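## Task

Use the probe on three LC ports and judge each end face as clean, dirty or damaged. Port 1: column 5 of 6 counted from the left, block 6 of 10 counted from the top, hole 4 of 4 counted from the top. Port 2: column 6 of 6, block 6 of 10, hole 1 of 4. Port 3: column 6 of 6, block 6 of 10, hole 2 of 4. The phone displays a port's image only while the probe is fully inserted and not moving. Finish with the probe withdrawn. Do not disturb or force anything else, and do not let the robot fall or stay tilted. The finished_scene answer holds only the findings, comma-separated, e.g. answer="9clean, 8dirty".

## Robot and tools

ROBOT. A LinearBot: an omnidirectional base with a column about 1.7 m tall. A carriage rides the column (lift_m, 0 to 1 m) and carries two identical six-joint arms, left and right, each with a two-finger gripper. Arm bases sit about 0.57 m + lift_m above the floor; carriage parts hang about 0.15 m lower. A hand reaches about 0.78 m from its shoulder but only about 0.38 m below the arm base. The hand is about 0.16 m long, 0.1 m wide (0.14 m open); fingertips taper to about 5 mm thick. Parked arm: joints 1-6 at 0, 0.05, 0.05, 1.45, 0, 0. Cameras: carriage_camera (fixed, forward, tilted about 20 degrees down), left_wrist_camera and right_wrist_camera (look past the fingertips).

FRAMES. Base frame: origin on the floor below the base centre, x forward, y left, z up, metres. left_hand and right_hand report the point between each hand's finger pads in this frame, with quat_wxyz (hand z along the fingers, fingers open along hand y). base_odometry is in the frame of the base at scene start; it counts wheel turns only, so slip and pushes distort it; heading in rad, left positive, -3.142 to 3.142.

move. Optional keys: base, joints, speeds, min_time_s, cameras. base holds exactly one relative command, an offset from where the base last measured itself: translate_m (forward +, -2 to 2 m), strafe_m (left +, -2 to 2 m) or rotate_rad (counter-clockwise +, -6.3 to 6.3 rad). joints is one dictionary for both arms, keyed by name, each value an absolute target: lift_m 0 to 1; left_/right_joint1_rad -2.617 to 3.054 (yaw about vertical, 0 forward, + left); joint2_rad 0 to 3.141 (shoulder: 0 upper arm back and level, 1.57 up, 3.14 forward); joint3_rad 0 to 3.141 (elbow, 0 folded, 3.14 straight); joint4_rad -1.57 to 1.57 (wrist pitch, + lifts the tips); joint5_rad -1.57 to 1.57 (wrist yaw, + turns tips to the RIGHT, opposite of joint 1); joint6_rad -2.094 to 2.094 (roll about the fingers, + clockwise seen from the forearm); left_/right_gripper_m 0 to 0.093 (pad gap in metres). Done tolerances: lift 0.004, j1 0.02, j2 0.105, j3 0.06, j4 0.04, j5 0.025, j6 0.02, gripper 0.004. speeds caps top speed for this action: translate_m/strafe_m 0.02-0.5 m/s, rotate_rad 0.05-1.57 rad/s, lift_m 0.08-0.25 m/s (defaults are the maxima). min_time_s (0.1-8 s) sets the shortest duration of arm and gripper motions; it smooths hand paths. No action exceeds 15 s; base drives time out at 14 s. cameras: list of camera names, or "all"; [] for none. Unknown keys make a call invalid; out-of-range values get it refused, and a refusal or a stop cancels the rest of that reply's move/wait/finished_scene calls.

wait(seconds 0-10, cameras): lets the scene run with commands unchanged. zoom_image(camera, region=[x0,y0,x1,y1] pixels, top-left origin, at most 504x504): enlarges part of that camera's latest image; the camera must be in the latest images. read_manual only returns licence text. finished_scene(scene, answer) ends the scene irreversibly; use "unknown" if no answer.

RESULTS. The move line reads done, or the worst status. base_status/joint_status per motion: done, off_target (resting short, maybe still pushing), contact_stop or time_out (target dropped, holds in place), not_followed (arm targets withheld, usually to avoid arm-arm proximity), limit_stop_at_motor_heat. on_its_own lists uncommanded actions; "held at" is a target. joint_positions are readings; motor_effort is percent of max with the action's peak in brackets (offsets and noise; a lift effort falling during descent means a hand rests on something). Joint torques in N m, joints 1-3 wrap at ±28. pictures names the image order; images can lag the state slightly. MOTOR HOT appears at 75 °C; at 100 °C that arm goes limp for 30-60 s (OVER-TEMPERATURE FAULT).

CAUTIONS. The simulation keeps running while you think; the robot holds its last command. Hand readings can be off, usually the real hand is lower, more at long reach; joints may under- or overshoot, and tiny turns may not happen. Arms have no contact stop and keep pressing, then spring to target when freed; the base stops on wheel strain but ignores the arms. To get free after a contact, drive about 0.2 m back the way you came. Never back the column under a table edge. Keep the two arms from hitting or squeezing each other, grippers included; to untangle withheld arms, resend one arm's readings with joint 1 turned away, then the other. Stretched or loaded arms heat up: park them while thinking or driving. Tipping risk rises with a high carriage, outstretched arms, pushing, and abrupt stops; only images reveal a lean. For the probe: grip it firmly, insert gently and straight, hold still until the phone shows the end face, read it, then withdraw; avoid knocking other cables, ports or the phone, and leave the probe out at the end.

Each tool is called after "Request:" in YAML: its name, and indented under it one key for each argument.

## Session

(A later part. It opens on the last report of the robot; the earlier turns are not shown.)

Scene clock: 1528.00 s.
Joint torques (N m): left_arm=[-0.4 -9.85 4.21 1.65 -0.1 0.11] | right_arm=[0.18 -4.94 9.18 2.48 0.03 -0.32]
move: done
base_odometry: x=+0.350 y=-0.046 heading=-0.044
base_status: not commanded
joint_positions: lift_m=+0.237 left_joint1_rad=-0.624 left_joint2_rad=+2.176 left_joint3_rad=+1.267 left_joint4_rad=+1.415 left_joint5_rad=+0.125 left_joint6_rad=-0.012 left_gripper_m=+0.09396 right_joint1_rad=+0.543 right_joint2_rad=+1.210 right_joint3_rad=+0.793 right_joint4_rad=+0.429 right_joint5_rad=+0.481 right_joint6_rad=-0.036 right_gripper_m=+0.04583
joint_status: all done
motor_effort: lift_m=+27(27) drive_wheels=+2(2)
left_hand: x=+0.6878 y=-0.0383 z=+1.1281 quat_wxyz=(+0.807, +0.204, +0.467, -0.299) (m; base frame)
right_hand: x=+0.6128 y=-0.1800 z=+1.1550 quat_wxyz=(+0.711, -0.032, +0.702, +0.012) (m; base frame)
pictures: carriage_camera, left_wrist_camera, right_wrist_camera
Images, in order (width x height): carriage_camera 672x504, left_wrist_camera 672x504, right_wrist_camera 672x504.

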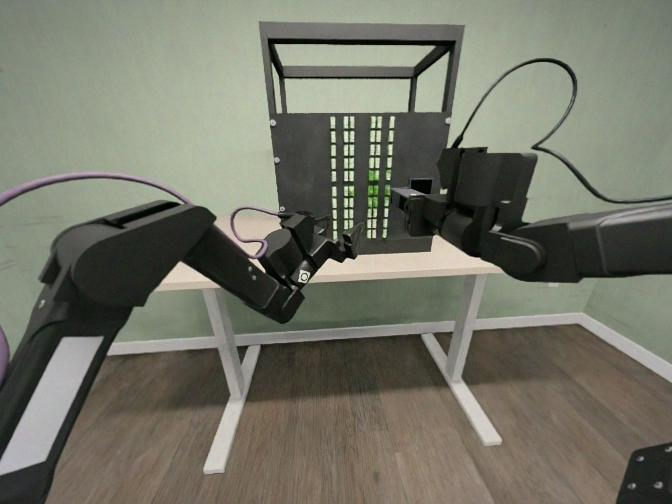

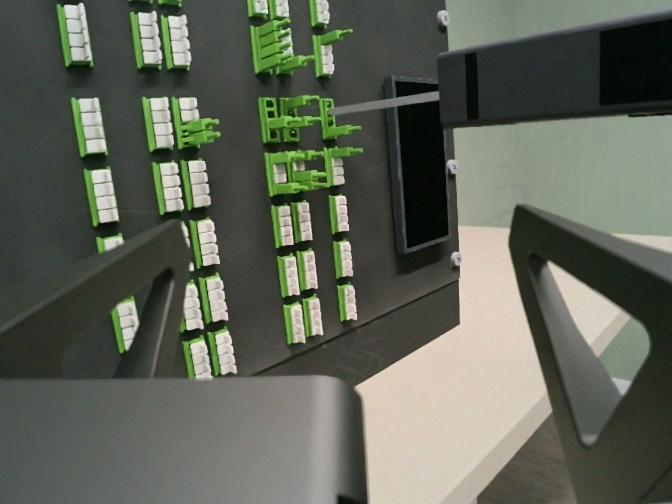

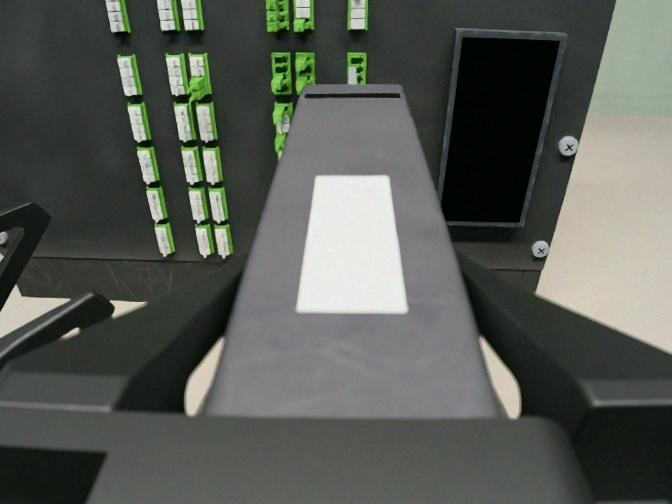

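Request:
move:
  joints: {"right_joint1_rad":0.521,"lift_m":0.2361}
  min_time_s: 1
  cameras: []

Request:
move:
  joints: {"right_joint1_rad":0.5480}
  min_time_s: 2
  cameras: []

Request:
move:
  joints: {"right_joint1_rad":0.5402}
  min_time_s: 0.5
  cameras: []

Request:
wait:
  seconds: 0.5
  cameras: ["left_wrist_camera","right_wrist_camera"]

Request:
zoom_image:
  camera: "right_wrist_camera"
  region: [342, 46, 366, 70]

Request:
zoom_image:
  camera: "left_wrist_camera"
  region: [310, 88, 350, 128]

Scene clock: 1571.70 s.
Joint torques (N m): left_arm=[-0.43 -9.92 4.14 1.6 -0.14 0.07] | right_arm=[-0.32 -4.83 9.24 2.47 0.04 -0.33]
move: done
base_odometry: x=+0.350 y=-0.046 heading=-0.044
base_status: not commanded
joint_positions: lift_m=+0.236 left_joint1_rad=-0.624 left_joint2_rad=+2.177 left_joint3_rad=+1.267 left_joint4_rad=+1.417 left_joint5_rad=+0.125 left_joint6_rad=-0.012 left_gripper_m=+0.09396 right_joint1_rad=+0.528 right_joint2_rad=+1.210 right_joint3_rad=+0.793 right_joint4_rad=+0.429 right_joint5_rad=+0.481 right_joint6_rad=-0.036 right_gripper_m=+0.04583
joint_status: all done
motor_effort: lift_m=+25(26) drive_wheels=+2(2)
left_hand: x=+0.6876 y=-0.0382 z=+1.1282 quat_wxyz=(+0.807, +0.204, +0.466, -0.299) (m; base frame)
right_hand: x=+0.6148 y=-0.1857 z=+1.1547 quat_wxyz=(+0.711, -0.027, +0.702, +0.006) (m; base frame)
pictures: none
No camera images: "cameras" was empty.

Scene clock: 1574.00 s.
Joint torques (N m): left_arm=[-0.36 -10.06 4.14 1.59 -0.14 0.05] | right_arm=[0.87 -4.89 9.2 2.45 0 -0.32]
move: done
base_odometry: x=+0.350 y=-0.046 heading=-0.044
base_status: not commanded
joint_positions: lift_m=+0.236 left_joint1_rad=-0.624 left_joint2_rad=+2.177 left_joint3_rad=+1.267 left_joint4_rad=+1.417 left_joint5_rad=+0.125 left_joint6_rad=-0.012 left_gripper_m=+0.09396 right_joint1_rad=+0.540 right_joint2_rad=+1.210 right_joint3_rad=+0.793 right_joint4_rad=+0.429 right_joint5_rad=+0.481 right_joint6_rad=-0.036 right_gripper_m=+0.04583
joint_status: all done
motor_effort: lift_m=+26(26) drive_wheels=+2(2)
left_hand: x=+0.6876 y=-0.0382 z=+1.1282 quat_wxyz=(+0.807, +0.204, +0.466, -0.299) (m; base frame)
right_hand: x=+0.6132 y=-0.1810 z=+1.1547 quat_wxyz=(+0.711, -0.031, +0.702, +0.011) (m; base frame)
pictures: none
No camera images: "cameras" was empty.

Scene clock: 1574.80 s.
Joint torques (N m): left_arm=[-0.43 -10.04 4.23 1.65 -0.17 0.06] | right_arm=[0.31 -4.88 9.28 2.46 0 -0.29]
move: done
base_odometry: x=+0.350 y=-0.046 heading=-0.044
base_status: not commanded
joint_positions: lift_m=+0.236 left_joint1_rad=-0.624 left_joint2_rad=+2.177 left_joint3_rad=+1.267 left_joint4_rad=+1.417 left_joint5_rad=+0.125 left_joint6_rad=-0.012 left_gripper_m=+0.09396 right_joint1_rad=+0.540 right_joint2_rad=+1.210 right_joint3_rad=+0.793 right_joint4_rad=+0.429 right_joint5_rad=+0.481 right_joint6_rad=-0.036 right_gripper_m=+0.04583
joint_status: all done
motor_effort: lift_m=+26(26) drive_wheels=+2(2)
left_hand: x=+0.6876 y=-0.0382 z=+1.1282 quat_wxyz=(+0.807, +0.204, +0.466, -0.299) (m; base frame)
right_hand: x=+0.6132 y=-0.1810 z=+1.1547 quat_wxyz=(+0.711, -0.031, +0.702, +0.011) (m; base frame)
pictures: none
No camera images: "cameras" was empty.

Scene clock: 1575.30 s.
Joint torques (N m): left_arm=[-0.42 -9.88 4.4 1.59 -0.15 0.07] | right_arm=[0.14 -4.86 9.25 2.45 0.02 -0.29]
base_odometry: x=+0.350 y=-0.046 heading=-0.044
base_status: not commanded
joint_positions: lift_m=+0.236 left_joint1_rad=-0.624 left_joint2_rad=+2.177 left_joint3_rad=+1.267 left_joint4_rad=+1.417 left_joint5_rad=+0.125 left_joint6_rad=-0.012 left_gripper_m=+0.09396 right_joint1_rad=+0.540 right_joint2_rad=+1.210 right_joint3_rad=+0.793 right_joint4_rad=+0.429 right_joint5_rad=+0.481 right_joint6_rad=-0.036 right_gripper_m=+0.04583
joint_status: all done
motor_effort: lift_m=+26(26) drive_wheels=+2(2)
left_hand: x=+0.6876 y=-0.0382 z=+1.1282 quat_wxyz=(+0.807, +0.204, +0.466, -0.299) (m; base frame)
right_hand: x=+0.6132 y=-0.1810 z=+1.1547 quat_wxyz=(+0.711, -0.031, +0.702, +0.011) (m; base frame)
wait: 0.50 s; at rest by 0.27 s
pictures: left_wrist_camera, right_wrist_camera
Images, in order (width x height): left_wrist_camera 672x504, right_wrist_camera 672x504.

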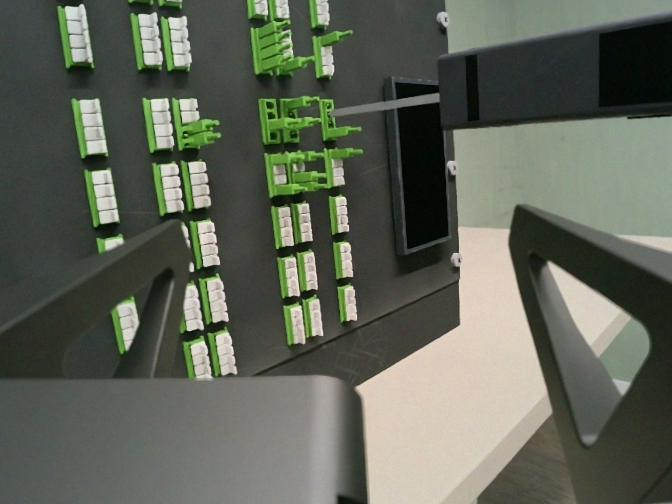

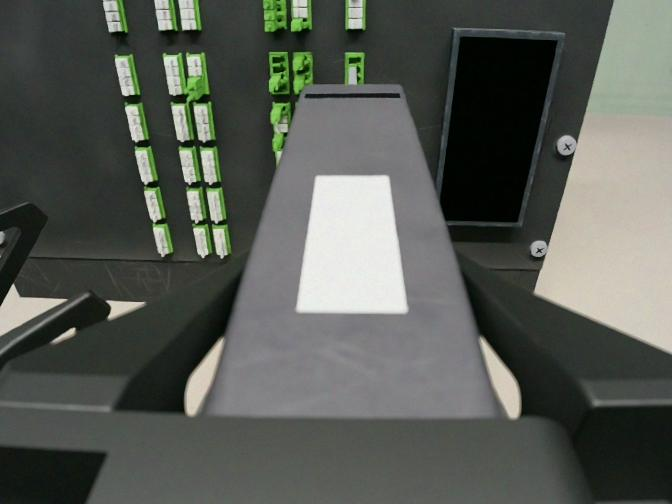

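Scaled by 21.000 from the camera's 672x504 image, which has a finer 960x720 frame.

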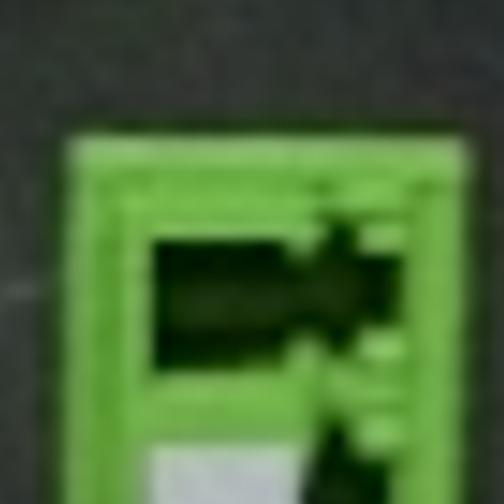

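Scaled by 12.600 from the camera's 672x504 image, which has a finer 960x720 frame.

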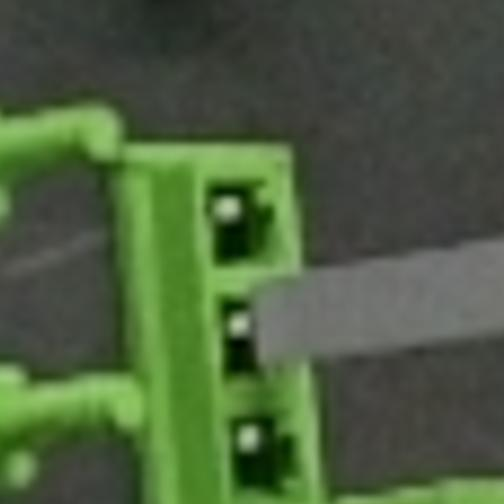

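Request:
move:
  joints: {"right_joint1_rad":0.521,"lift_m":0.2359}
  min_time_s: 1
  cameras: []

Request:
move:
  joints: {"right_joint1_rad":0.5473}
  min_time_s: 2
  cameras: []

Request:
move:
  base: {"translate_m":0.002}
  speeds: {"translate_m":0.02}
  joints: {"right_joint1_rad":0.5395}
  min_time_s: 0.5
  cameras: []

Request:
wait:
  seconds: 0.5
  cameras: ["left_wrist_camera","right_wrist_camera"]

Request:
zoom_image:
  camera: "right_wrist_camera"
  region: [342, 46, 366, 70]

Request:
zoom_image:
  camera: "left_wrist_camera"
  region: [310, 88, 350, 128]

Scene clock: 1587.50 s.
Joint torques (N m): left_arm=[-0.29 -9.91 4.27 1.62 -0.14 0.09] | right_arm=[-0.51 -4.93 9.42 2.45 0.03 -0.32]
move: done
base_odometry: x=+0.350 y=-0.046 heading=-0.044
base_status: not commanded
joint_positions: lift_m=+0.236 left_joint1_rad=-0.624 left_joint2_rad=+2.177 left_joint3_rad=+1.267 left_joint4_rad=+1.418 left_joint5_rad=+0.125 left_joint6_rad=-0.012 left_gripper_m=+0.09396 right_joint1_rad=+0.528 right_joint2_rad=+1.210 right_joint3_rad=+0.793 right_joint4_rad=+0.429 right_joint5_rad=+0.481 right_joint6_rad=-0.036 right_gripper_m=+0.04583
joint_status: all done
motor_effort: lift_m=+25(25) drive_wheels=+2(2)
left_hand: x=+0.6875 y=-0.0381 z=+1.1281 quat_wxyz=(+0.807, +0.204, +0.466, -0.299) (m; base frame)
right_hand: x=+0.6148 y=-0.1855 z=+1.1545 quat_wxyz=(+0.711, -0.027, +0.702, +0.006) (m; base frame)
pictures: none
No camera images: "cameras" was empty.

Scene clock: 1589.80 s.
Joint torques (N m): left_arm=[-0.35 -9.8 4.16 1.59 -0.15 0.06] | right_arm=[0.96 -5.01 9.47 2.47 -0.02 -0.3]
move: done
base_odometry: x=+0.350 y=-0.046 heading=-0.044
base_status: not commanded
joint_positions: lift_m=+0.236 left_joint1_rad=-0.624 left_joint2_rad=+2.177 left_joint3_rad=+1.267 left_joint4_rad=+1.418 left_joint5_rad=+0.125 left_joint6_rad=-0.012 left_gripper_m=+0.09396 right_joint1_rad=+0.539 right_joint2_rad=+1.210 right_joint3_rad=+0.793 right_joint4_rad=+0.429 right_joint5_rad=+0.481 right_joint6_rad=-0.036 right_gripper_m=+0.04583
joint_status: all done
motor_effort: lift_m=+25(25) drive_wheels=+2(2)
left_hand: x=+0.6875 y=-0.0381 z=+1.1281 quat_wxyz=(+0.807, +0.204, +0.466, -0.299) (m; base frame)
right_hand: x=+0.6133 y=-0.1813 z=+1.1545 quat_wxyz=(+0.711, -0.031, +0.702, +0.010) (m; base frame)
pictures: none
No camera images: "cameras" was empty.

Scene clock: 1590.60 s.
Joint torques (N m): left_arm=[-0.35 -10.14 4.31 1.55 -0.14 0.05] | right_arm=[-0.05 -4.9 9.32 2.45 -0.04 -0.29]
move: done
base_odometry: x=+0.352 y=-0.046 heading=-0.044
base_status: done
joint_positions: lift_m=+0.236 left_joint1_rad=-0.624 left_joint2_rad=+2.179 left_joint3_rad=+1.267 left_joint4_rad=+1.422 left_joint5_rad=+0.125 left_joint6_rad=-0.012 left_gripper_m=+0.09396 right_joint1_rad=+0.542 right_joint2_rad=+1.210 right_joint3_rad=+0.793 right_joint4_rad=+0.430 right_joint5_rad=+0.484 right_joint6_rad=-0.036 right_gripper_m=+0.04583
joint_status: all done
motor_effort: lift_m=+25(25) drive_wheels=+1(10)
left_hand: x=+0.6875 y=-0.0381 z=+1.1277 quat_wxyz=(+0.808, +0.204, +0.465, -0.299) (m; base frame)
right_hand: x=+0.6130 y=-0.1809 z=+1.1546 quat_wxyz=(+0.711, -0.031, +0.702, +0.010) (m; base frame)
pictures: none
No camera images: "cameras" was empty.

Scene clock: 1591.10 s.
Joint torques (N m): left_arm=[-0.31 -10.13 4.15 1.55 -0.16 0.07] | right_arm=[-0.05 -4.79 9.29 2.45 -0.03 -0.32]
base_odometry: x=+0.352 y=-0.046 heading=-0.044
base_status: done
joint_positions: lift_m=+0.236 left_joint1_rad=-0.624 left_joint2_rad=+2.179 left_joint3_rad=+1.267 left_joint4_rad=+1.422 left_joint5_rad=+0.125 left_joint6_rad=-0.012 left_gripper_m=+0.09396 right_joint1_rad=+0.542 right_joint2_rad=+1.210 right_joint3_rad=+0.793 right_joint4_rad=+0.430 right_joint5_rad=+0.484 right_joint6_rad=-0.036 right_gripper_m=+0.04583
joint_status: all done
motor_effort: lift_m=+25(25) drive_wheels=+1(10)
left_hand: x=+0.6875 y=-0.0381 z=+1.1277 quat_wxyz=(+0.808, +0.204, +0.465, -0.299) (m; base frame)
right_hand: x=+0.6130 y=-0.1809 z=+1.1546 quat_wxyz=(+0.711, -0.031, +0.702, +0.010) (m; base frame)
wait: 0.50 s; at rest by 0.27 s
pictures: left_wrist_camera, right_wrist_camera
Images, in order (width x height): left_wrist_camera 672x504, right_wrist_camera 672x504.

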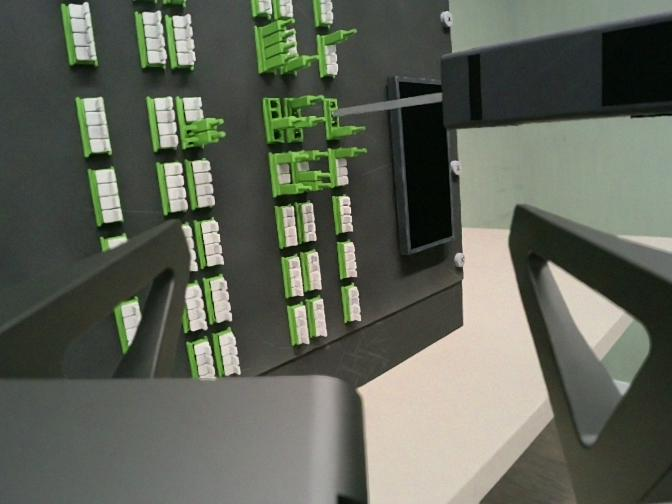

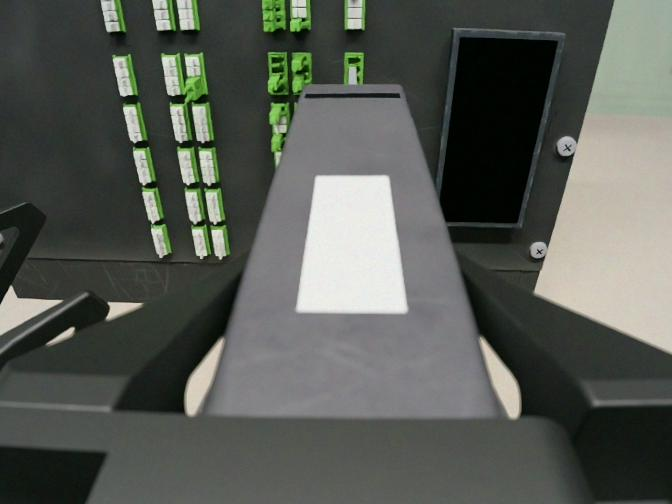

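Scaled by 21.000 from the camera's 672x504 image, which has a finer 960x720 frame.

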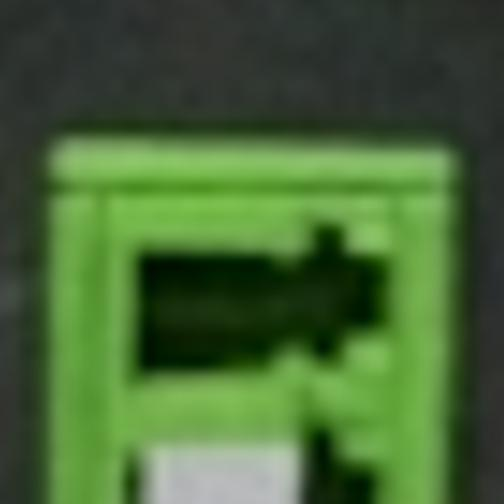

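Scaled by 12.600 from the camera's 672x504 image, which has a finer 960x720 frame.

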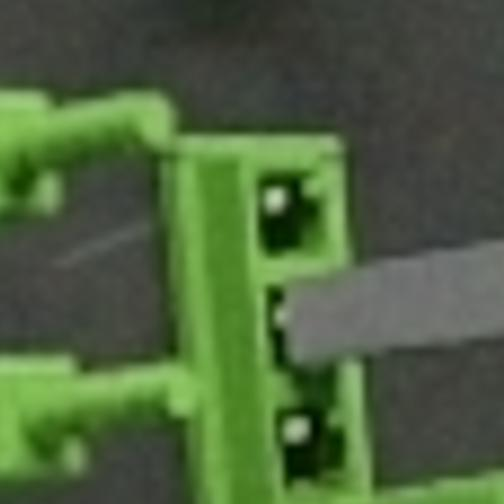

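Request:
move:
  base: {"translate_m":-0.002}
  speeds: {"translate_m":0.02}
  joints: {"lift_m":0.2356}
  cameras: []

Request:
move:
  base: {"translate_m":0.002}
  speeds: {"translate_m":0.02}
  cameras: []

Request:
wait:
  seconds: 0.5
  cameras: ["left_wrist_camera","right_wrist_camera"]

Request:
zoom_image:
  camera: "right_wrist_camera"
  region: [342, 46, 366, 70]

Request:
zoom_image:
  camera: "left_wrist_camera"
  region: [310, 88, 350, 128]

Scene clock: 1608.00 s.
Joint torques (N m): left_arm=[-0.4 -10.3 4.23 1.54 -0.11 0.08] | right_arm=[0.25 -4.96 9.11 2.47 -0.01 -0.3]
move: done
base_odometry: x=+0.350 y=-0.046 heading=-0.044
base_status: done
joint_positions: lift_m=+0.236 left_joint1_rad=-0.626 left_joint2_rad=+2.180 left_joint3_rad=+1.267 left_joint4_rad=+1.425 left_joint5_rad=+0.125 left_joint6_rad=-0.012 left_gripper_m=+0.09396 right_joint1_rad=+0.542 right_joint2_rad=+1.210 right_joint3_rad=+0.793 right_joint4_rad=+0.430 right_joint5_rad=+0.483 right_joint6_rad=-0.036 right_gripper_m=+0.04583
joint_status: all done
motor_effort: lift_m=+25(25) drive_wheels=+2(8)
left_hand: x=+0.6868 y=-0.0387 z=+1.1273 quat_wxyz=(+0.808, +0.204, +0.464, -0.300) (m; base frame)
right_hand: x=+0.6129 y=-0.1806 z=+1.1543 quat_wxyz=(+0.711, -0.031, +0.702, +0.011) (m; base frame)
pictures: none
No camera images: "cameras" was empty.

Scene clock: 1608.67 s.
Joint torques (N m): left_arm=[-0.12 -10.56 4.23 1.54 -0.15 0.09] | right_arm=[0.08 -4.94 9.14 2.5 -0.02 -0.32]
move: done
base_odometry: x=+0.352 y=-0.046 heading=-0.044
base_status: done
joint_positions: lift_m=+0.236 left_joint1_rad=-0.626 left_joint2_rad=+2.181 left_joint3_rad=+1.267 left_joint4_rad=+1.426 left_joint5_rad=+0.125 left_joint6_rad=-0.012 left_gripper_m=+0.09396 right_joint1_rad=+0.543 right_joint2_rad=+1.210 right_joint3_rad=+0.793 right_joint4_rad=+0.429 right_joint5_rad=+0.483 right_joint6_rad=-0.036 right_gripper_m=+0.04583
joint_status: not commanded
motor_effort: lift_m=+25(25) drive_wheels=+2(9)
left_hand: x=+0.6866 y=-0.0391 z=+1.1269 quat_wxyz=(+0.808, +0.204, +0.464, -0.300) (m; base frame)
right_hand: x=+0.6128 y=-0.1803 z=+1.1542 quat_wxyz=(+0.711, -0.032, +0.702, +0.011) (m; base frame)
pictures: none
No camera images: "cameras" was empty.

Scene clock: 1609.17 s.
Joint torques (N m): left_arm=[-0.14 -10.52 4.21 1.52 -0.14 0.07] | right_arm=[0.06 -4.86 9.22 2.44 -0.02 -0.29]
base_odometry: x=+0.352 y=-0.046 heading=-0.044
base_status: done
joint_positions: lift_m=+0.236 left_joint1_rad=-0.626 left_joint2_rad=+2.181 left_joint3_rad=+1.267 left_joint4_rad=+1.426 left_joint5_rad=+0.125 left_joint6_rad=-0.012 left_gripper_m=+0.09396 right_joint1_rad=+0.543 right_joint2_rad=+1.210 right_joint3_rad=+0.793 right_joint4_rad=+0.429 right_joint5_rad=+0.483 right_joint6_rad=-0.036 right_gripper_m=+0.04583
joint_status: not commanded
motor_effort: lift_m=+25(25) drive_wheels=+1(9)
left_hand: x=+0.6866 y=-0.0391 z=+1.1269 quat_wxyz=(+0.808, +0.204, +0.464, -0.300) (m; base frame)
right_hand: x=+0.6128 y=-0.1803 z=+1.1542 quat_wxyz=(+0.711, -0.032, +0.702, +0.011) (m; base frame)
wait: 0.50 s; at rest by 0.27 s
pictures: left_wrist_camera, right_wrist_camera
Images, in order (width x height): left_wrist_camera 672x504, right_wrist_camera 672x504.

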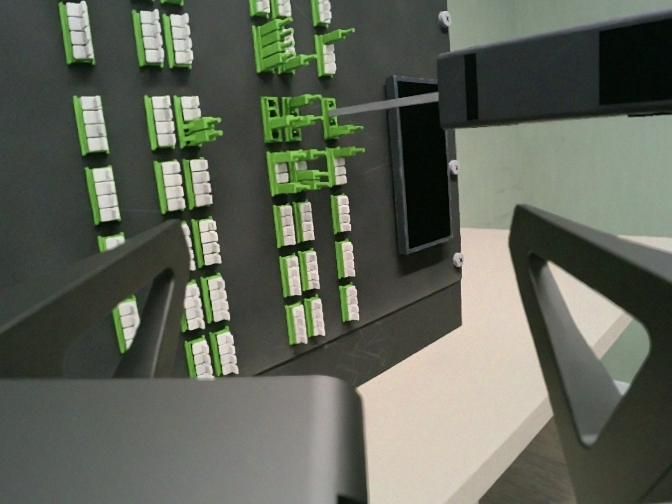

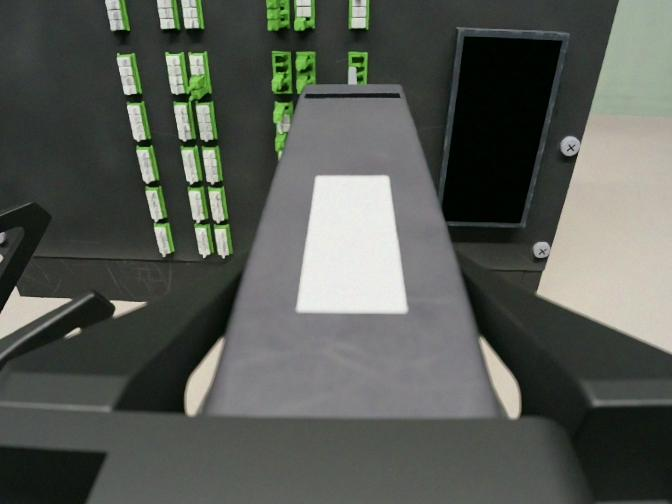

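Scaled by 21.000 from the camera's 672x504 image, which has a finer 960x720 frame.

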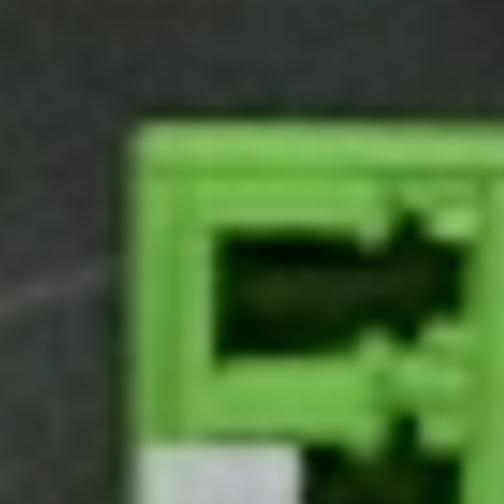

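Scaled by 12.600 from the camera's 672x504 image, which has a finer 960x720 frame.

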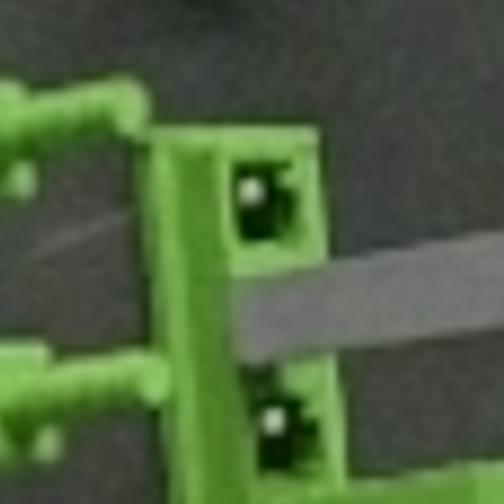

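Request:
move:
  base: {"translate_m":-0.002}
  speeds: {"translate_m":0.02}
  joints: {"lift_m":0.2357}
  cameras: []

Request:
move:
  joints: {"right_joint1_rad":0.521}
  min_time_s: 1
  cameras: []

Request:
move:
  joints: {"right_joint1_rad":0.548}
  min_time_s: 2
  cameras: []

Request:
move:
  joints: {"right_joint1_rad":0.5402}
  min_time_s: 0.5
  cameras: []

Request:
wait:
  seconds: 0.5
  cameras: ["left_wrist_camera","right_wrist_camera"]

Request:
zoom_image:
  camera: "right_wrist_camera"
  region: [342, 46, 366, 70]

Request:
zoom_image:
  camera: "left_wrist_camera"
  region: [310, 88, 350, 128]

Scene clock: 1625.97 s.
Joint torques (N m): left_arm=[-0.29 -10.36 4.14 1.5 -0.11 0.09] | right_arm=[0.06 -4.67 9.31 2.47 0.03 -0.28]
move: done
base_odometry: x=+0.350 y=-0.046 heading=-0.044
base_status: done
joint_positions: lift_m=+0.236 left_joint1_rad=-0.627 left_joint2_rad=+2.181 left_joint3_rad=+1.267 left_joint4_rad=+1.427 left_joint5_rad=+0.125 left_joint6_rad=-0.012 left_gripper_m=+0.09396 right_joint1_rad=+0.543 right_joint2_rad=+1.210 right_joint3_rad=+0.793 right_joint4_rad=+0.430 right_joint5_rad=+0.482 right_joint6_rad=-0.036 right_gripper_m=+0.04583
joint_status: all done
motor_effort: lift_m=+26(26) drive_wheels=+2(9)
left_hand: x=+0.6863 y=-0.0394 z=+1.1270 quat_wxyz=(+0.808, +0.204, +0.464, -0.301) (m; base frame)
right_hand: x=+0.6128 y=-0.1802 z=+1.1543 quat_wxyz=(+0.711, -0.032, +0.702, +0.011) (m; base frame)
pictures: none
No camera images: "cameras" was empty.

Scene clock: 1627.27 s.
Joint torques (N m): left_arm=[-0.1 -10.41 4.31 1.54 -0.15 0.09] | right_arm=[-0.34 -4.98 9.22 2.44 -0.01 -0.27]
move: done
base_odometry: x=+0.350 y=-0.046 heading=-0.044
base_status: not commanded
joint_positions: lift_m=+0.236 left_joint1_rad=-0.627 left_joint2_rad=+2.181 left_joint3_rad=+1.267 left_joint4_rad=+1.427 left_joint5_rad=+0.125 left_joint6_rad=-0.012 left_gripper_m=+0.09396 right_joint1_rad=+0.528 right_joint2_rad=+1.210 right_joint3_rad=+0.793 right_joint4_rad=+0.430 right_joint5_rad=+0.482 right_joint6_rad=-0.036 right_gripper_m=+0.04583
joint_status: all done
motor_effort: lift_m=+26(26) drive_wheels=+2(2)
left_hand: x=+0.6863 y=-0.0394 z=+1.1270 quat_wxyz=(+0.808, +0.204, +0.464, -0.301) (m; base frame)
right_hand: x=+0.6149 y=-0.1860 z=+1.1543 quat_wxyz=(+0.711, -0.026, +0.702, +0.006) (m; base frame)
pictures: none
No camera images: "cameras" was empty.

Scene clock: 1629.57 s.
Joint torques (N m): left_arm=[-0.06 -10.41 4.26 1.52 -0.14 0.08] | right_arm=[0.91 -4.94 9.18 2.48 0.05 -0.31]
move: done
base_odometry: x=+0.350 y=-0.046 heading=-0.044
base_status: not commanded
joint_positions: lift_m=+0.236 left_joint1_rad=-0.627 left_joint2_rad=+2.181 left_joint3_rad=+1.267 left_joint4_rad=+1.427 left_joint5_rad=+0.125 left_joint6_rad=-0.012 left_gripper_m=+0.09396 right_joint1_rad=+0.540 right_joint2_rad=+1.210 right_joint3_rad=+0.793 right_joint4_rad=+0.430 right_joint5_rad=+0.482 right_joint6_rad=-0.036 right_gripper_m=+0.04583
joint_status: all done
motor_effort: lift_m=+26(26) drive_wheels=+2(2)
left_hand: x=+0.6863 y=-0.0394 z=+1.1270 quat_wxyz=(+0.808, +0.204, +0.464, -0.301) (m; base frame)
right_hand: x=+0.6132 y=-0.1812 z=+1.1543 quat_wxyz=(+0.711, -0.031, +0.702, +0.010) (m; base frame)
pictures: none
No camera images: "cameras" was empty.

Scene clock: 1630.37 s.
Joint torques (N m): left_arm=[-0.08 -10.5 4.16 1.47 -0.14 0.1] | right_arm=[0.13 -4.88 9.24 2.47 0 -0.32]
move: done
base_odometry: x=+0.350 y=-0.046 heading=-0.044
base_status: not commanded
joint_positions: lift_m=+0.236 left_joint1_rad=-0.627 left_joint2_rad=+2.181 left_joint3_rad=+1.267 left_joint4_rad=+1.427 left_joint5_rad=+0.125 left_joint6_rad=-0.012 left_gripper_m=+0.09396 right_joint1_rad=+0.540 right_joint2_rad=+1.210 right_joint3_rad=+0.793 right_joint4_rad=+0.430 right_joint5_rad=+0.482 right_joint6_rad=-0.036 right_gripper_m=+0.04583
joint_status: all done
motor_effort: lift_m=+26(26) drive_wheels=+2(2)
left_hand: x=+0.6863 y=-0.0394 z=+1.1270 quat_wxyz=(+0.808, +0.204, +0.464, -0.301) (m; base frame)
right_hand: x=+0.6132 y=-0.1812 z=+1.1543 quat_wxyz=(+0.711, -0.031, +0.702, +0.010) (m; base frame)
pictures: none
No camera images: "cameras" was empty.

Scene clock: 1630.87 s.
Joint torques (N m): left_arm=[-0.1 -10.45 4.22 1.5 -0.11 0.1] | right_arm=[0.29 -5.05 9.21 2.49 0.01 -0.32]
base_odometry: x=+0.350 y=-0.046 heading=-0.044
base_status: not commanded
joint_positions: lift_m=+0.236 left_joint1_rad=-0.627 left_joint2_rad=+2.181 left_joint3_rad=+1.267 left_joint4_rad=+1.427 left_joint5_rad=+0.125 left_joint6_rad=-0.012 left_gripper_m=+0.09396 right_joint1_rad=+0.540 right_joint2_rad=+1.210 right_joint3_rad=+0.793 right_joint4_rad=+0.430 right_joint5_rad=+0.482 right_joint6_rad=-0.036 right_gripper_m=+0.04583
joint_status: all done
motor_effort: lift_m=+26(26) drive_wheels=+2(2)
left_hand: x=+0.6863 y=-0.0394 z=+1.1270 quat_wxyz=(+0.808, +0.204, +0.464, -0.301) (m; base frame)
right_hand: x=+0.6132 y=-0.1812 z=+1.1543 quat_wxyz=(+0.711, -0.031, +0.702, +0.010) (m; base frame)
wait: 0.50 s; at rest by 0.27 s
pictures: left_wrist_camera, right_wrist_camera
Images, in order (width x height): left_wrist_camera 672x504, right_wrist_camera 672x504.

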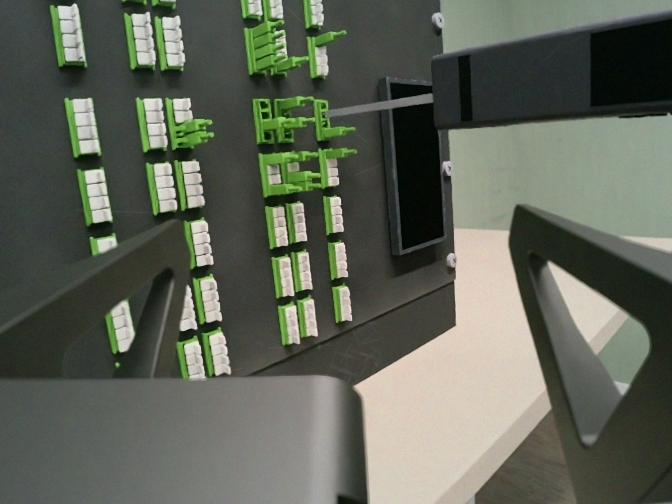

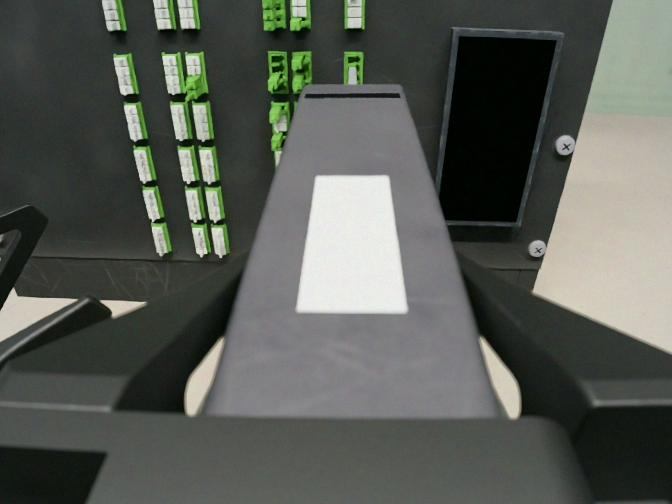

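Scaled by 21.000 from the camera's 672x504 image, which has a finer 960x720 frame.

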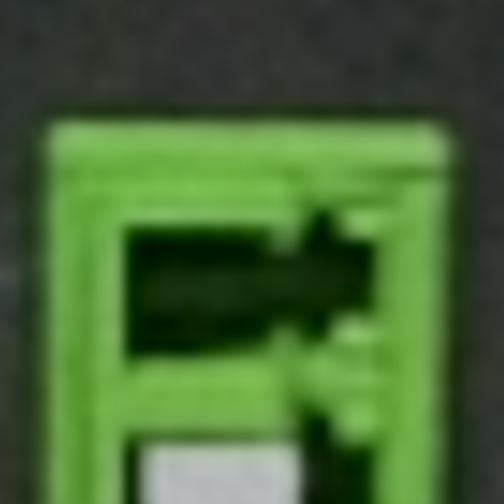

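Scaled by 12.600 from the camera's 672x504 image, which has a finer 960x720 frame.

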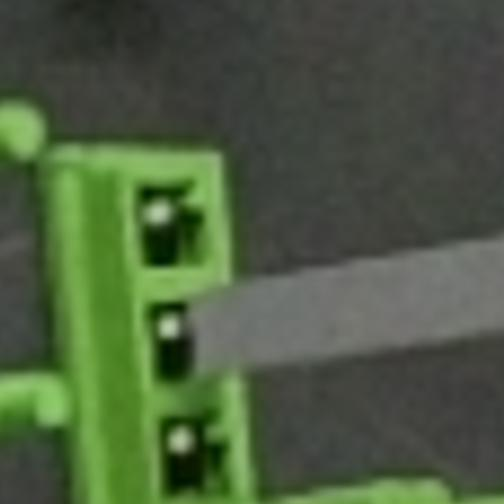

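Request:
move:
  base: {"translate_m":0.002}
  speeds: {"translate_m":0.02}
  cameras: ["left_wrist_camera","right_wrist_camera"]

Request:
zoom_image:
  camera: "right_wrist_camera"
  region: [342, 46, 366, 70]

Request:
zoom_image:
  camera: "left_wrist_camera"
  region: [305, 88, 345, 128]

Request:
move:
  base: {"translate_m":0.001}
  speeds: {"translate_m":0.02}
  cameras: ["left_wrist_camera","right_wrist_camera"]

Request:
zoom_image:
  camera: "right_wrist_camera"
  region: [342, 46, 366, 70]

Request:
zoom_image:
  camera: "left_wrist_camera"
  region: [305, 88, 345, 128]

Scene clock: 1644.93 s.
Joint torques (N m): left_arm=[-0.12 -10.62 4.11 1.5 -0.15 0.09] | right_arm=[0.21 -4.88 9.22 2.46 0.04 -0.31]
move: done
base_odometry: x=+0.352 y=-0.046 heading=-0.044
base_status: done
joint_positions: lift_m=+0.236 left_joint1_rad=-0.628 left_joint2_rad=+2.182 left_joint3_rad=+1.267 left_joint4_rad=+1.427 left_joint5_rad=+0.125 left_joint6_rad=-0.012 left_gripper_m=+0.09396 right_joint1_rad=+0.540 right_joint2_rad=+1.210 right_joint3_rad=+0.793 right_joint4_rad=+0.431 right_joint5_rad=+0.483 right_joint6_rad=-0.036 right_gripper_m=+0.04583
joint_status: not commanded
motor_effort: lift_m=+26(26) drive_wheels=+2(10)
left_hand: x=+0.6862 y=-0.0396 z=+1.1266 quat_wxyz=(+0.808, +0.204, +0.464, -0.301) (m; base frame)
right_hand: x=+0.6132 y=-0.1814 z=+1.1546 quat_wxyz=(+0.712, -0.030, +0.702, +0.010) (m; base frame)
pictures: left_wrist_camera, right_wrist_camera
Images, in order (width x height): left_wrist_camera 672x504, right_wrist_camera 672x504.

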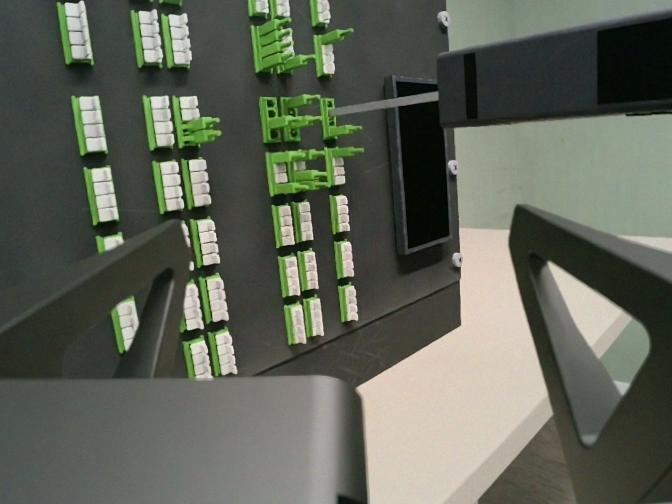

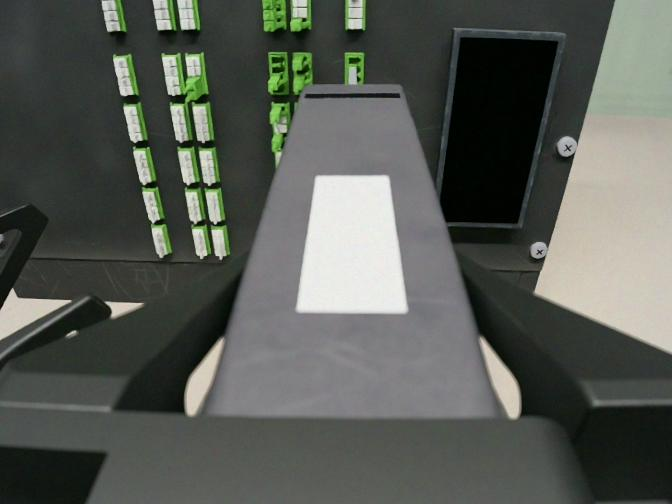

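Scaled by 21.000 from the camera's 672x504 image, which has a finer 960x720 frame.

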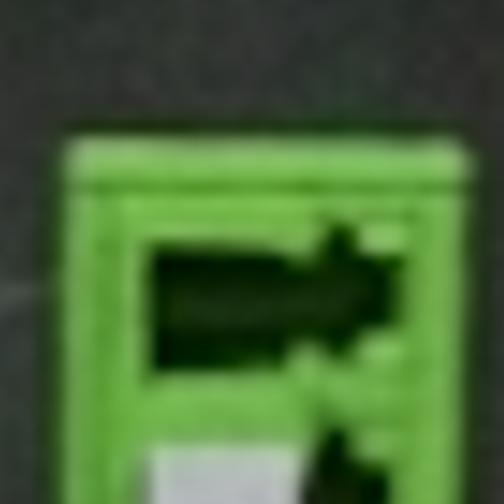

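Scaled by 12.600 from the camera's 672x504 image, which has a finer 960x720 frame.

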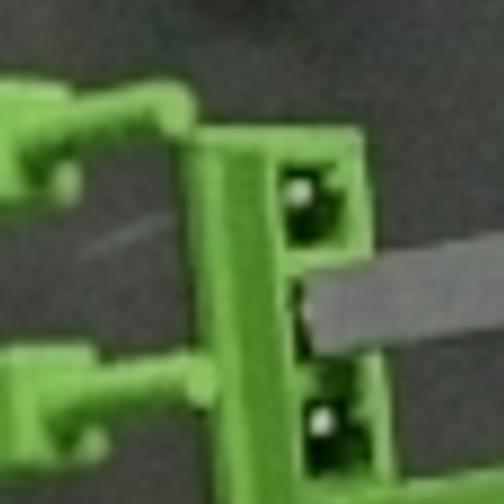

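Scene clock: 1645.37 s.
Joint torques (N m): left_arm=[-0.05 -10.59 4.19 1.46 -0.12 0.08] | right_arm=[0.16 -4.88 9.22 2.43 -0.09 -0.31]
move: done
base_odometry: x=+0.353 y=-0.046 heading=-0.044
base_status: done
joint_positions: lift_m=+0.236 left_joint1_rad=-0.628 left_joint2_rad=+2.182 left_joint3_rad=+1.267 left_joint4_rad=+1.427 left_joint5_rad=+0.125 left_joint6_rad=-0.012 left_gripper_m=+0.09396 right_joint1_rad=+0.543 right_joint2_rad=+1.210 right_joint3_rad=+0.793 right_joint4_rad=+0.430 right_joint5_rad=+0.491 right_joint6_rad=-0.036 right_gripper_m=+0.04583
joint_status: not commanded
motor_effort: lift_m=+26(26) drive_wheels=+3(7)
left_hand: x=+0.6862 y=-0.0396 z=+1.1266 quat_wxyz=(+0.808, +0.204, +0.464, -0.301) (m; base frame)
right_hand: x=+0.6129 y=-0.1816 z=+1.1545 quat_wxyz=(+0.711, -0.029, +0.702, +0.008) (m; base frame)
pictures: left_wrist_camera, right_wrist_camera
Images, in order (width x height): left_wrist_camera 672x504, right_wrist_camera 672x504.

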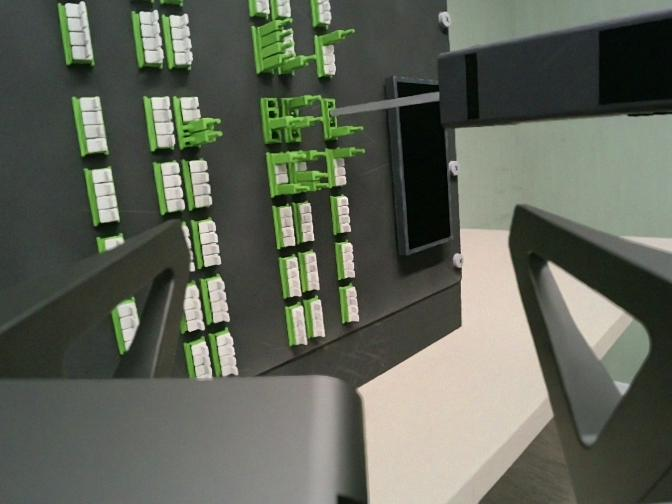

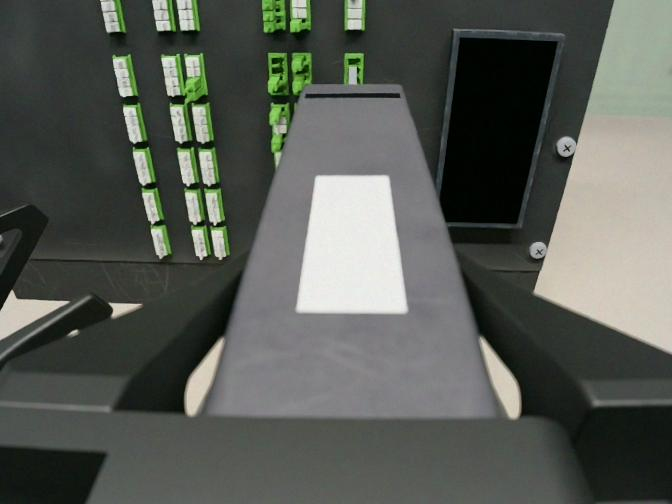

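Scaled by 21.000 from the camera's 672x504 image, which has a finer 960x720 frame.

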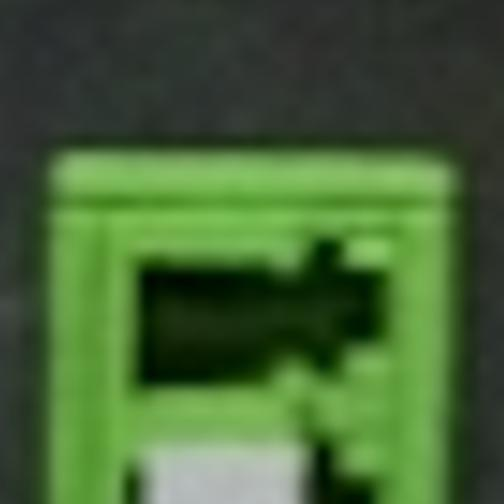

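Scaled by 12.600 from the camera's 672x504 image, which has a finer 960x720 frame.

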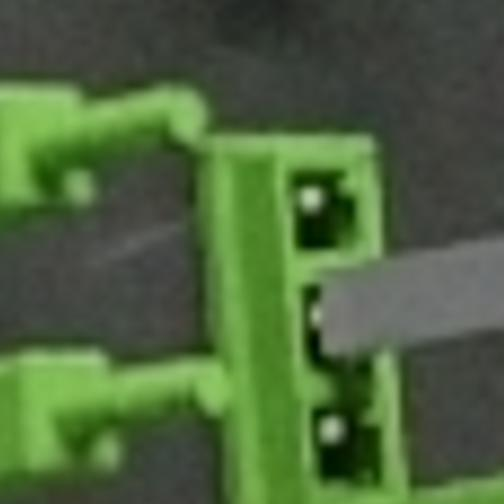

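Request:
move:
  base: {"translate_m":-0.003}
  speeds: {"translate_m":0.02}
  joints: {"lift_m":0.2355,"right_joint5_rad":0.472}
  cameras: []

Request:
move:
  joints: {"right_joint1_rad":0.521}
  min_time_s: 1
  cameras: []

Request:
move:
  joints: {"right_joint1_rad":0.548,"right_joint5_rad":0.4815}
  min_time_s: 2
  cameras: []

Request:
move:
  joints: {"right_joint1_rad":0.5402}
  min_time_s: 0.5
  cameras: []

Request:
wait:
  seconds: 0.5
  cameras: ["left_wrist_camera","right_wrist_camera"]

Request:
zoom_image:
  camera: "right_wrist_camera"
  region: [342, 46, 366, 70]

Request:
zoom_image:
  camera: "left_wrist_camera"
  region: [305, 88, 345, 128]

Request:
zoom_image:
  camera: "left_wrist_camera"
  region: [300, 80, 450, 180]

Scene clock: 1677.23 s.
Joint torques (N m): left_arm=[-0.06 -10.54 4.16 1.55 -0.14 0.07] | right_arm=[-0.06 -4.94 9.39 2.48 -0.07 -0.29]
move: done
base_odometry: x=+0.350 y=-0.046 heading=-0.044
base_status: done
joint_positions: lift_m=+0.236 left_joint1_rad=-0.628 left_joint2_rad=+2.182 left_joint3_rad=+1.267 left_joint4_rad=+1.427 left_joint5_rad=+0.125 left_joint6_rad=-0.012 left_gripper_m=+0.09396 right_joint1_rad=+0.543 right_joint2_rad=+1.210 right_joint3_rad=+0.793 right_joint4_rad=+0.429 right_joint5_rad=+0.480 right_joint6_rad=-0.036 right_gripper_m=+0.04583
joint_status: all done
motor_effort: lift_m=+25(25) drive_wheels=+2(7)
left_hand: x=+0.6863 y=-0.0397 z=+1.1265 quat_wxyz=(+0.808, +0.204, +0.464, -0.301) (m; base frame)
right_hand: x=+0.6127 y=-0.1797 z=+1.1541 quat_wxyz=(+0.711, -0.033, +0.702, +0.012) (m; base frame)
pictures: none
No camera images: "cameras" was empty.

Scene clock: 1678.53 s.
Joint torques (N m): left_arm=[-0.18 -10.58 4.18 1.52 -0.13 0.08] | right_arm=[-0.46 -5.05 9.32 2.48 -0.08 -0.31]
move: done
base_odometry: x=+0.350 y=-0.046 heading=-0.044
base_status: not commanded
joint_positions: lift_m=+0.236 left_joint1_rad=-0.628 left_joint2_rad=+2.182 left_joint3_rad=+1.267 left_joint4_rad=+1.427 left_joint5_rad=+0.125 left_joint6_rad=-0.012 left_gripper_m=+0.09396 right_joint1_rad=+0.528 right_joint2_rad=+1.210 right_joint3_rad=+0.793 right_joint4_rad=+0.429 right_joint5_rad=+0.479 right_joint6_rad=-0.036 right_gripper_m=+0.04583
joint_status: all done
motor_effort: lift_m=+25(25) drive_wheels=+2(2)
left_hand: x=+0.6863 y=-0.0397 z=+1.1265 quat_wxyz=(+0.808, +0.204, +0.464, -0.301) (m; base frame)
right_hand: x=+0.6148 y=-0.1853 z=+1.1541 quat_wxyz=(+0.711, -0.028, +0.702, +0.007) (m; base frame)
pictures: none
No camera images: "cameras" was empty.

Scene clock: 1680.83 s.
Joint torques (N m): left_arm=[-0.13 -10.61 4.37 1.52 -0.11 0.08] | right_arm=[0.81 -4.94 9.14 2.46 0.04 -0.33]
move: done
base_odometry: x=+0.350 y=-0.046 heading=-0.044
base_status: not commanded
joint_positions: lift_m=+0.236 left_joint1_rad=-0.628 left_joint2_rad=+2.182 left_joint3_rad=+1.267 left_joint4_rad=+1.427 left_joint5_rad=+0.125 left_joint6_rad=-0.012 left_gripper_m=+0.09396 right_joint1_rad=+0.540 right_joint2_rad=+1.210 right_joint3_rad=+0.793 right_joint4_rad=+0.429 right_joint5_rad=+0.479 right_joint6_rad=-0.036 right_gripper_m=+0.04583
joint_status: all done
motor_effort: lift_m=+25(25) drive_wheels=+2(2)
left_hand: x=+0.6863 y=-0.0397 z=+1.1265 quat_wxyz=(+0.808, +0.204, +0.464, -0.301) (m; base frame)
right_hand: x=+0.6132 y=-0.1807 z=+1.1541 quat_wxyz=(+0.711, -0.032, +0.702, +0.011) (m; base frame)
pictures: none
No camera images: "cameras" was empty.

Scene clock: 1681.63 s.
Joint torques (N m): left_arm=[-0.21 -10.52 4.14 1.51 -0.14 0.08] | right_arm=[0.27 -4.81 9.31 2.47 0.03 -0.31]
move: done
base_odometry: x=+0.350 y=-0.046 heading=-0.044
base_status: not commanded
joint_positions: lift_m=+0.236 left_joint1_rad=-0.628 left_joint2_rad=+2.182 left_joint3_rad=+1.267 left_joint4_rad=+1.427 left_joint5_rad=+0.125 left_joint6_rad=-0.012 left_gripper_m=+0.09396 right_joint1_rad=+0.540 right_joint2_rad=+1.210 right_joint3_rad=+0.793 right_joint4_rad=+0.429 right_joint5_rad=+0.479 right_joint6_rad=-0.036 right_gripper_m=+0.04583
joint_status: all done
motor_effort: lift_m=+25(25) drive_wheels=+2(2)
left_hand: x=+0.6863 y=-0.0397 z=+1.1265 quat_wxyz=(+0.808, +0.204, +0.464, -0.301) (m; base frame)
right_hand: x=+0.6132 y=-0.1807 z=+1.1541 quat_wxyz=(+0.711, -0.032, +0.702, +0.011) (m; base frame)
pictures: none
No camera images: "cameras" was empty.

Scene clock: 1682.13 s.
Joint torques (N m): left_arm=[-0.1 -10.59 4.18 1.49 -0.12 0.1] | right_arm=[0.36 -4.83 9.17 2.48 0.04 -0.3]
base_odometry: x=+0.350 y=-0.046 heading=-0.044
base_status: not commanded
joint_positions: lift_m=+0.236 left_joint1_rad=-0.628 left_joint2_rad=+2.182 left_joint3_rad=+1.267 left_joint4_rad=+1.427 left_joint5_rad=+0.125 left_joint6_rad=-0.012 left_gripper_m=+0.09396 right_joint1_rad=+0.540 right_joint2_rad=+1.210 right_joint3_rad=+0.793 right_joint4_rad=+0.429 right_joint5_rad=+0.479 right_joint6_rad=-0.036 right_gripper_m=+0.04583
joint_status: all done
motor_effort: lift_m=+25(25) drive_wheels=+2(2)
left_hand: x=+0.6863 y=-0.0397 z=+1.1265 quat_wxyz=(+0.808, +0.204, +0.464, -0.301) (m; base frame)
right_hand: x=+0.6132 y=-0.1807 z=+1.1541 quat_wxyz=(+0.711, -0.032, +0.702, +0.011) (m; base frame)
wait: 0.50 s; at rest by 0.27 s
pictures: left_wrist_camera, right_wrist_camera
Images, in order (width x height): left_wrist_camera 672x504, right_wrist_camera 672x504.

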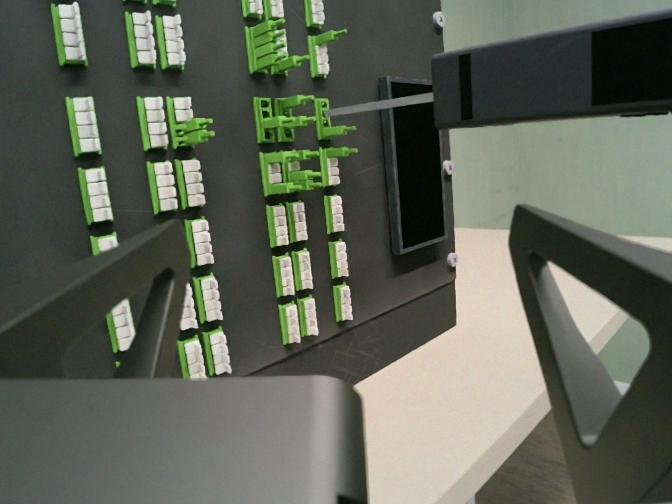

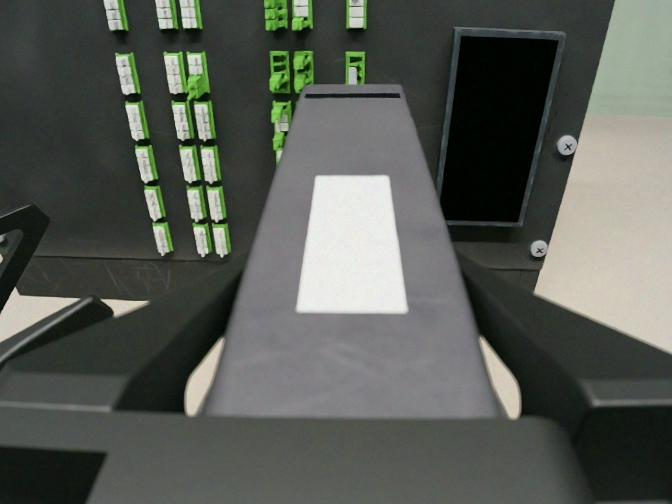

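Scaled by 21.000 from the camera's 672x504 image, which has a finer 960x720 frame.

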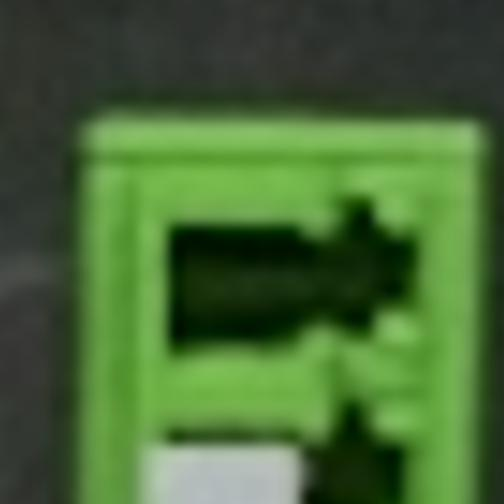

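Scaled by 12.600 from the camera's 672x504 image, which has a finer 960x720 frame.

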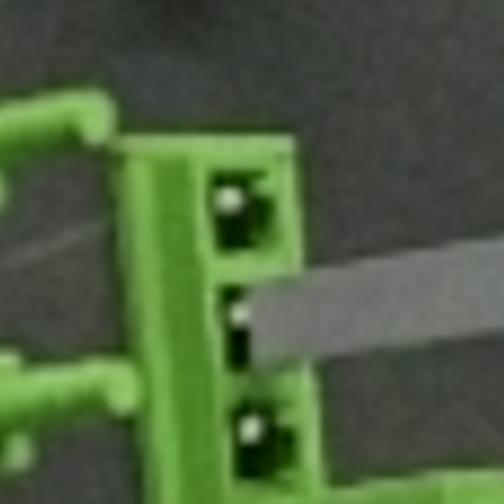

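Scaled by 3.360 from the camera's 672x504 image, which has a finer 960x720 frame.

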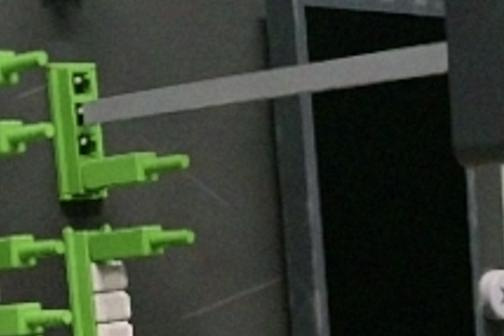

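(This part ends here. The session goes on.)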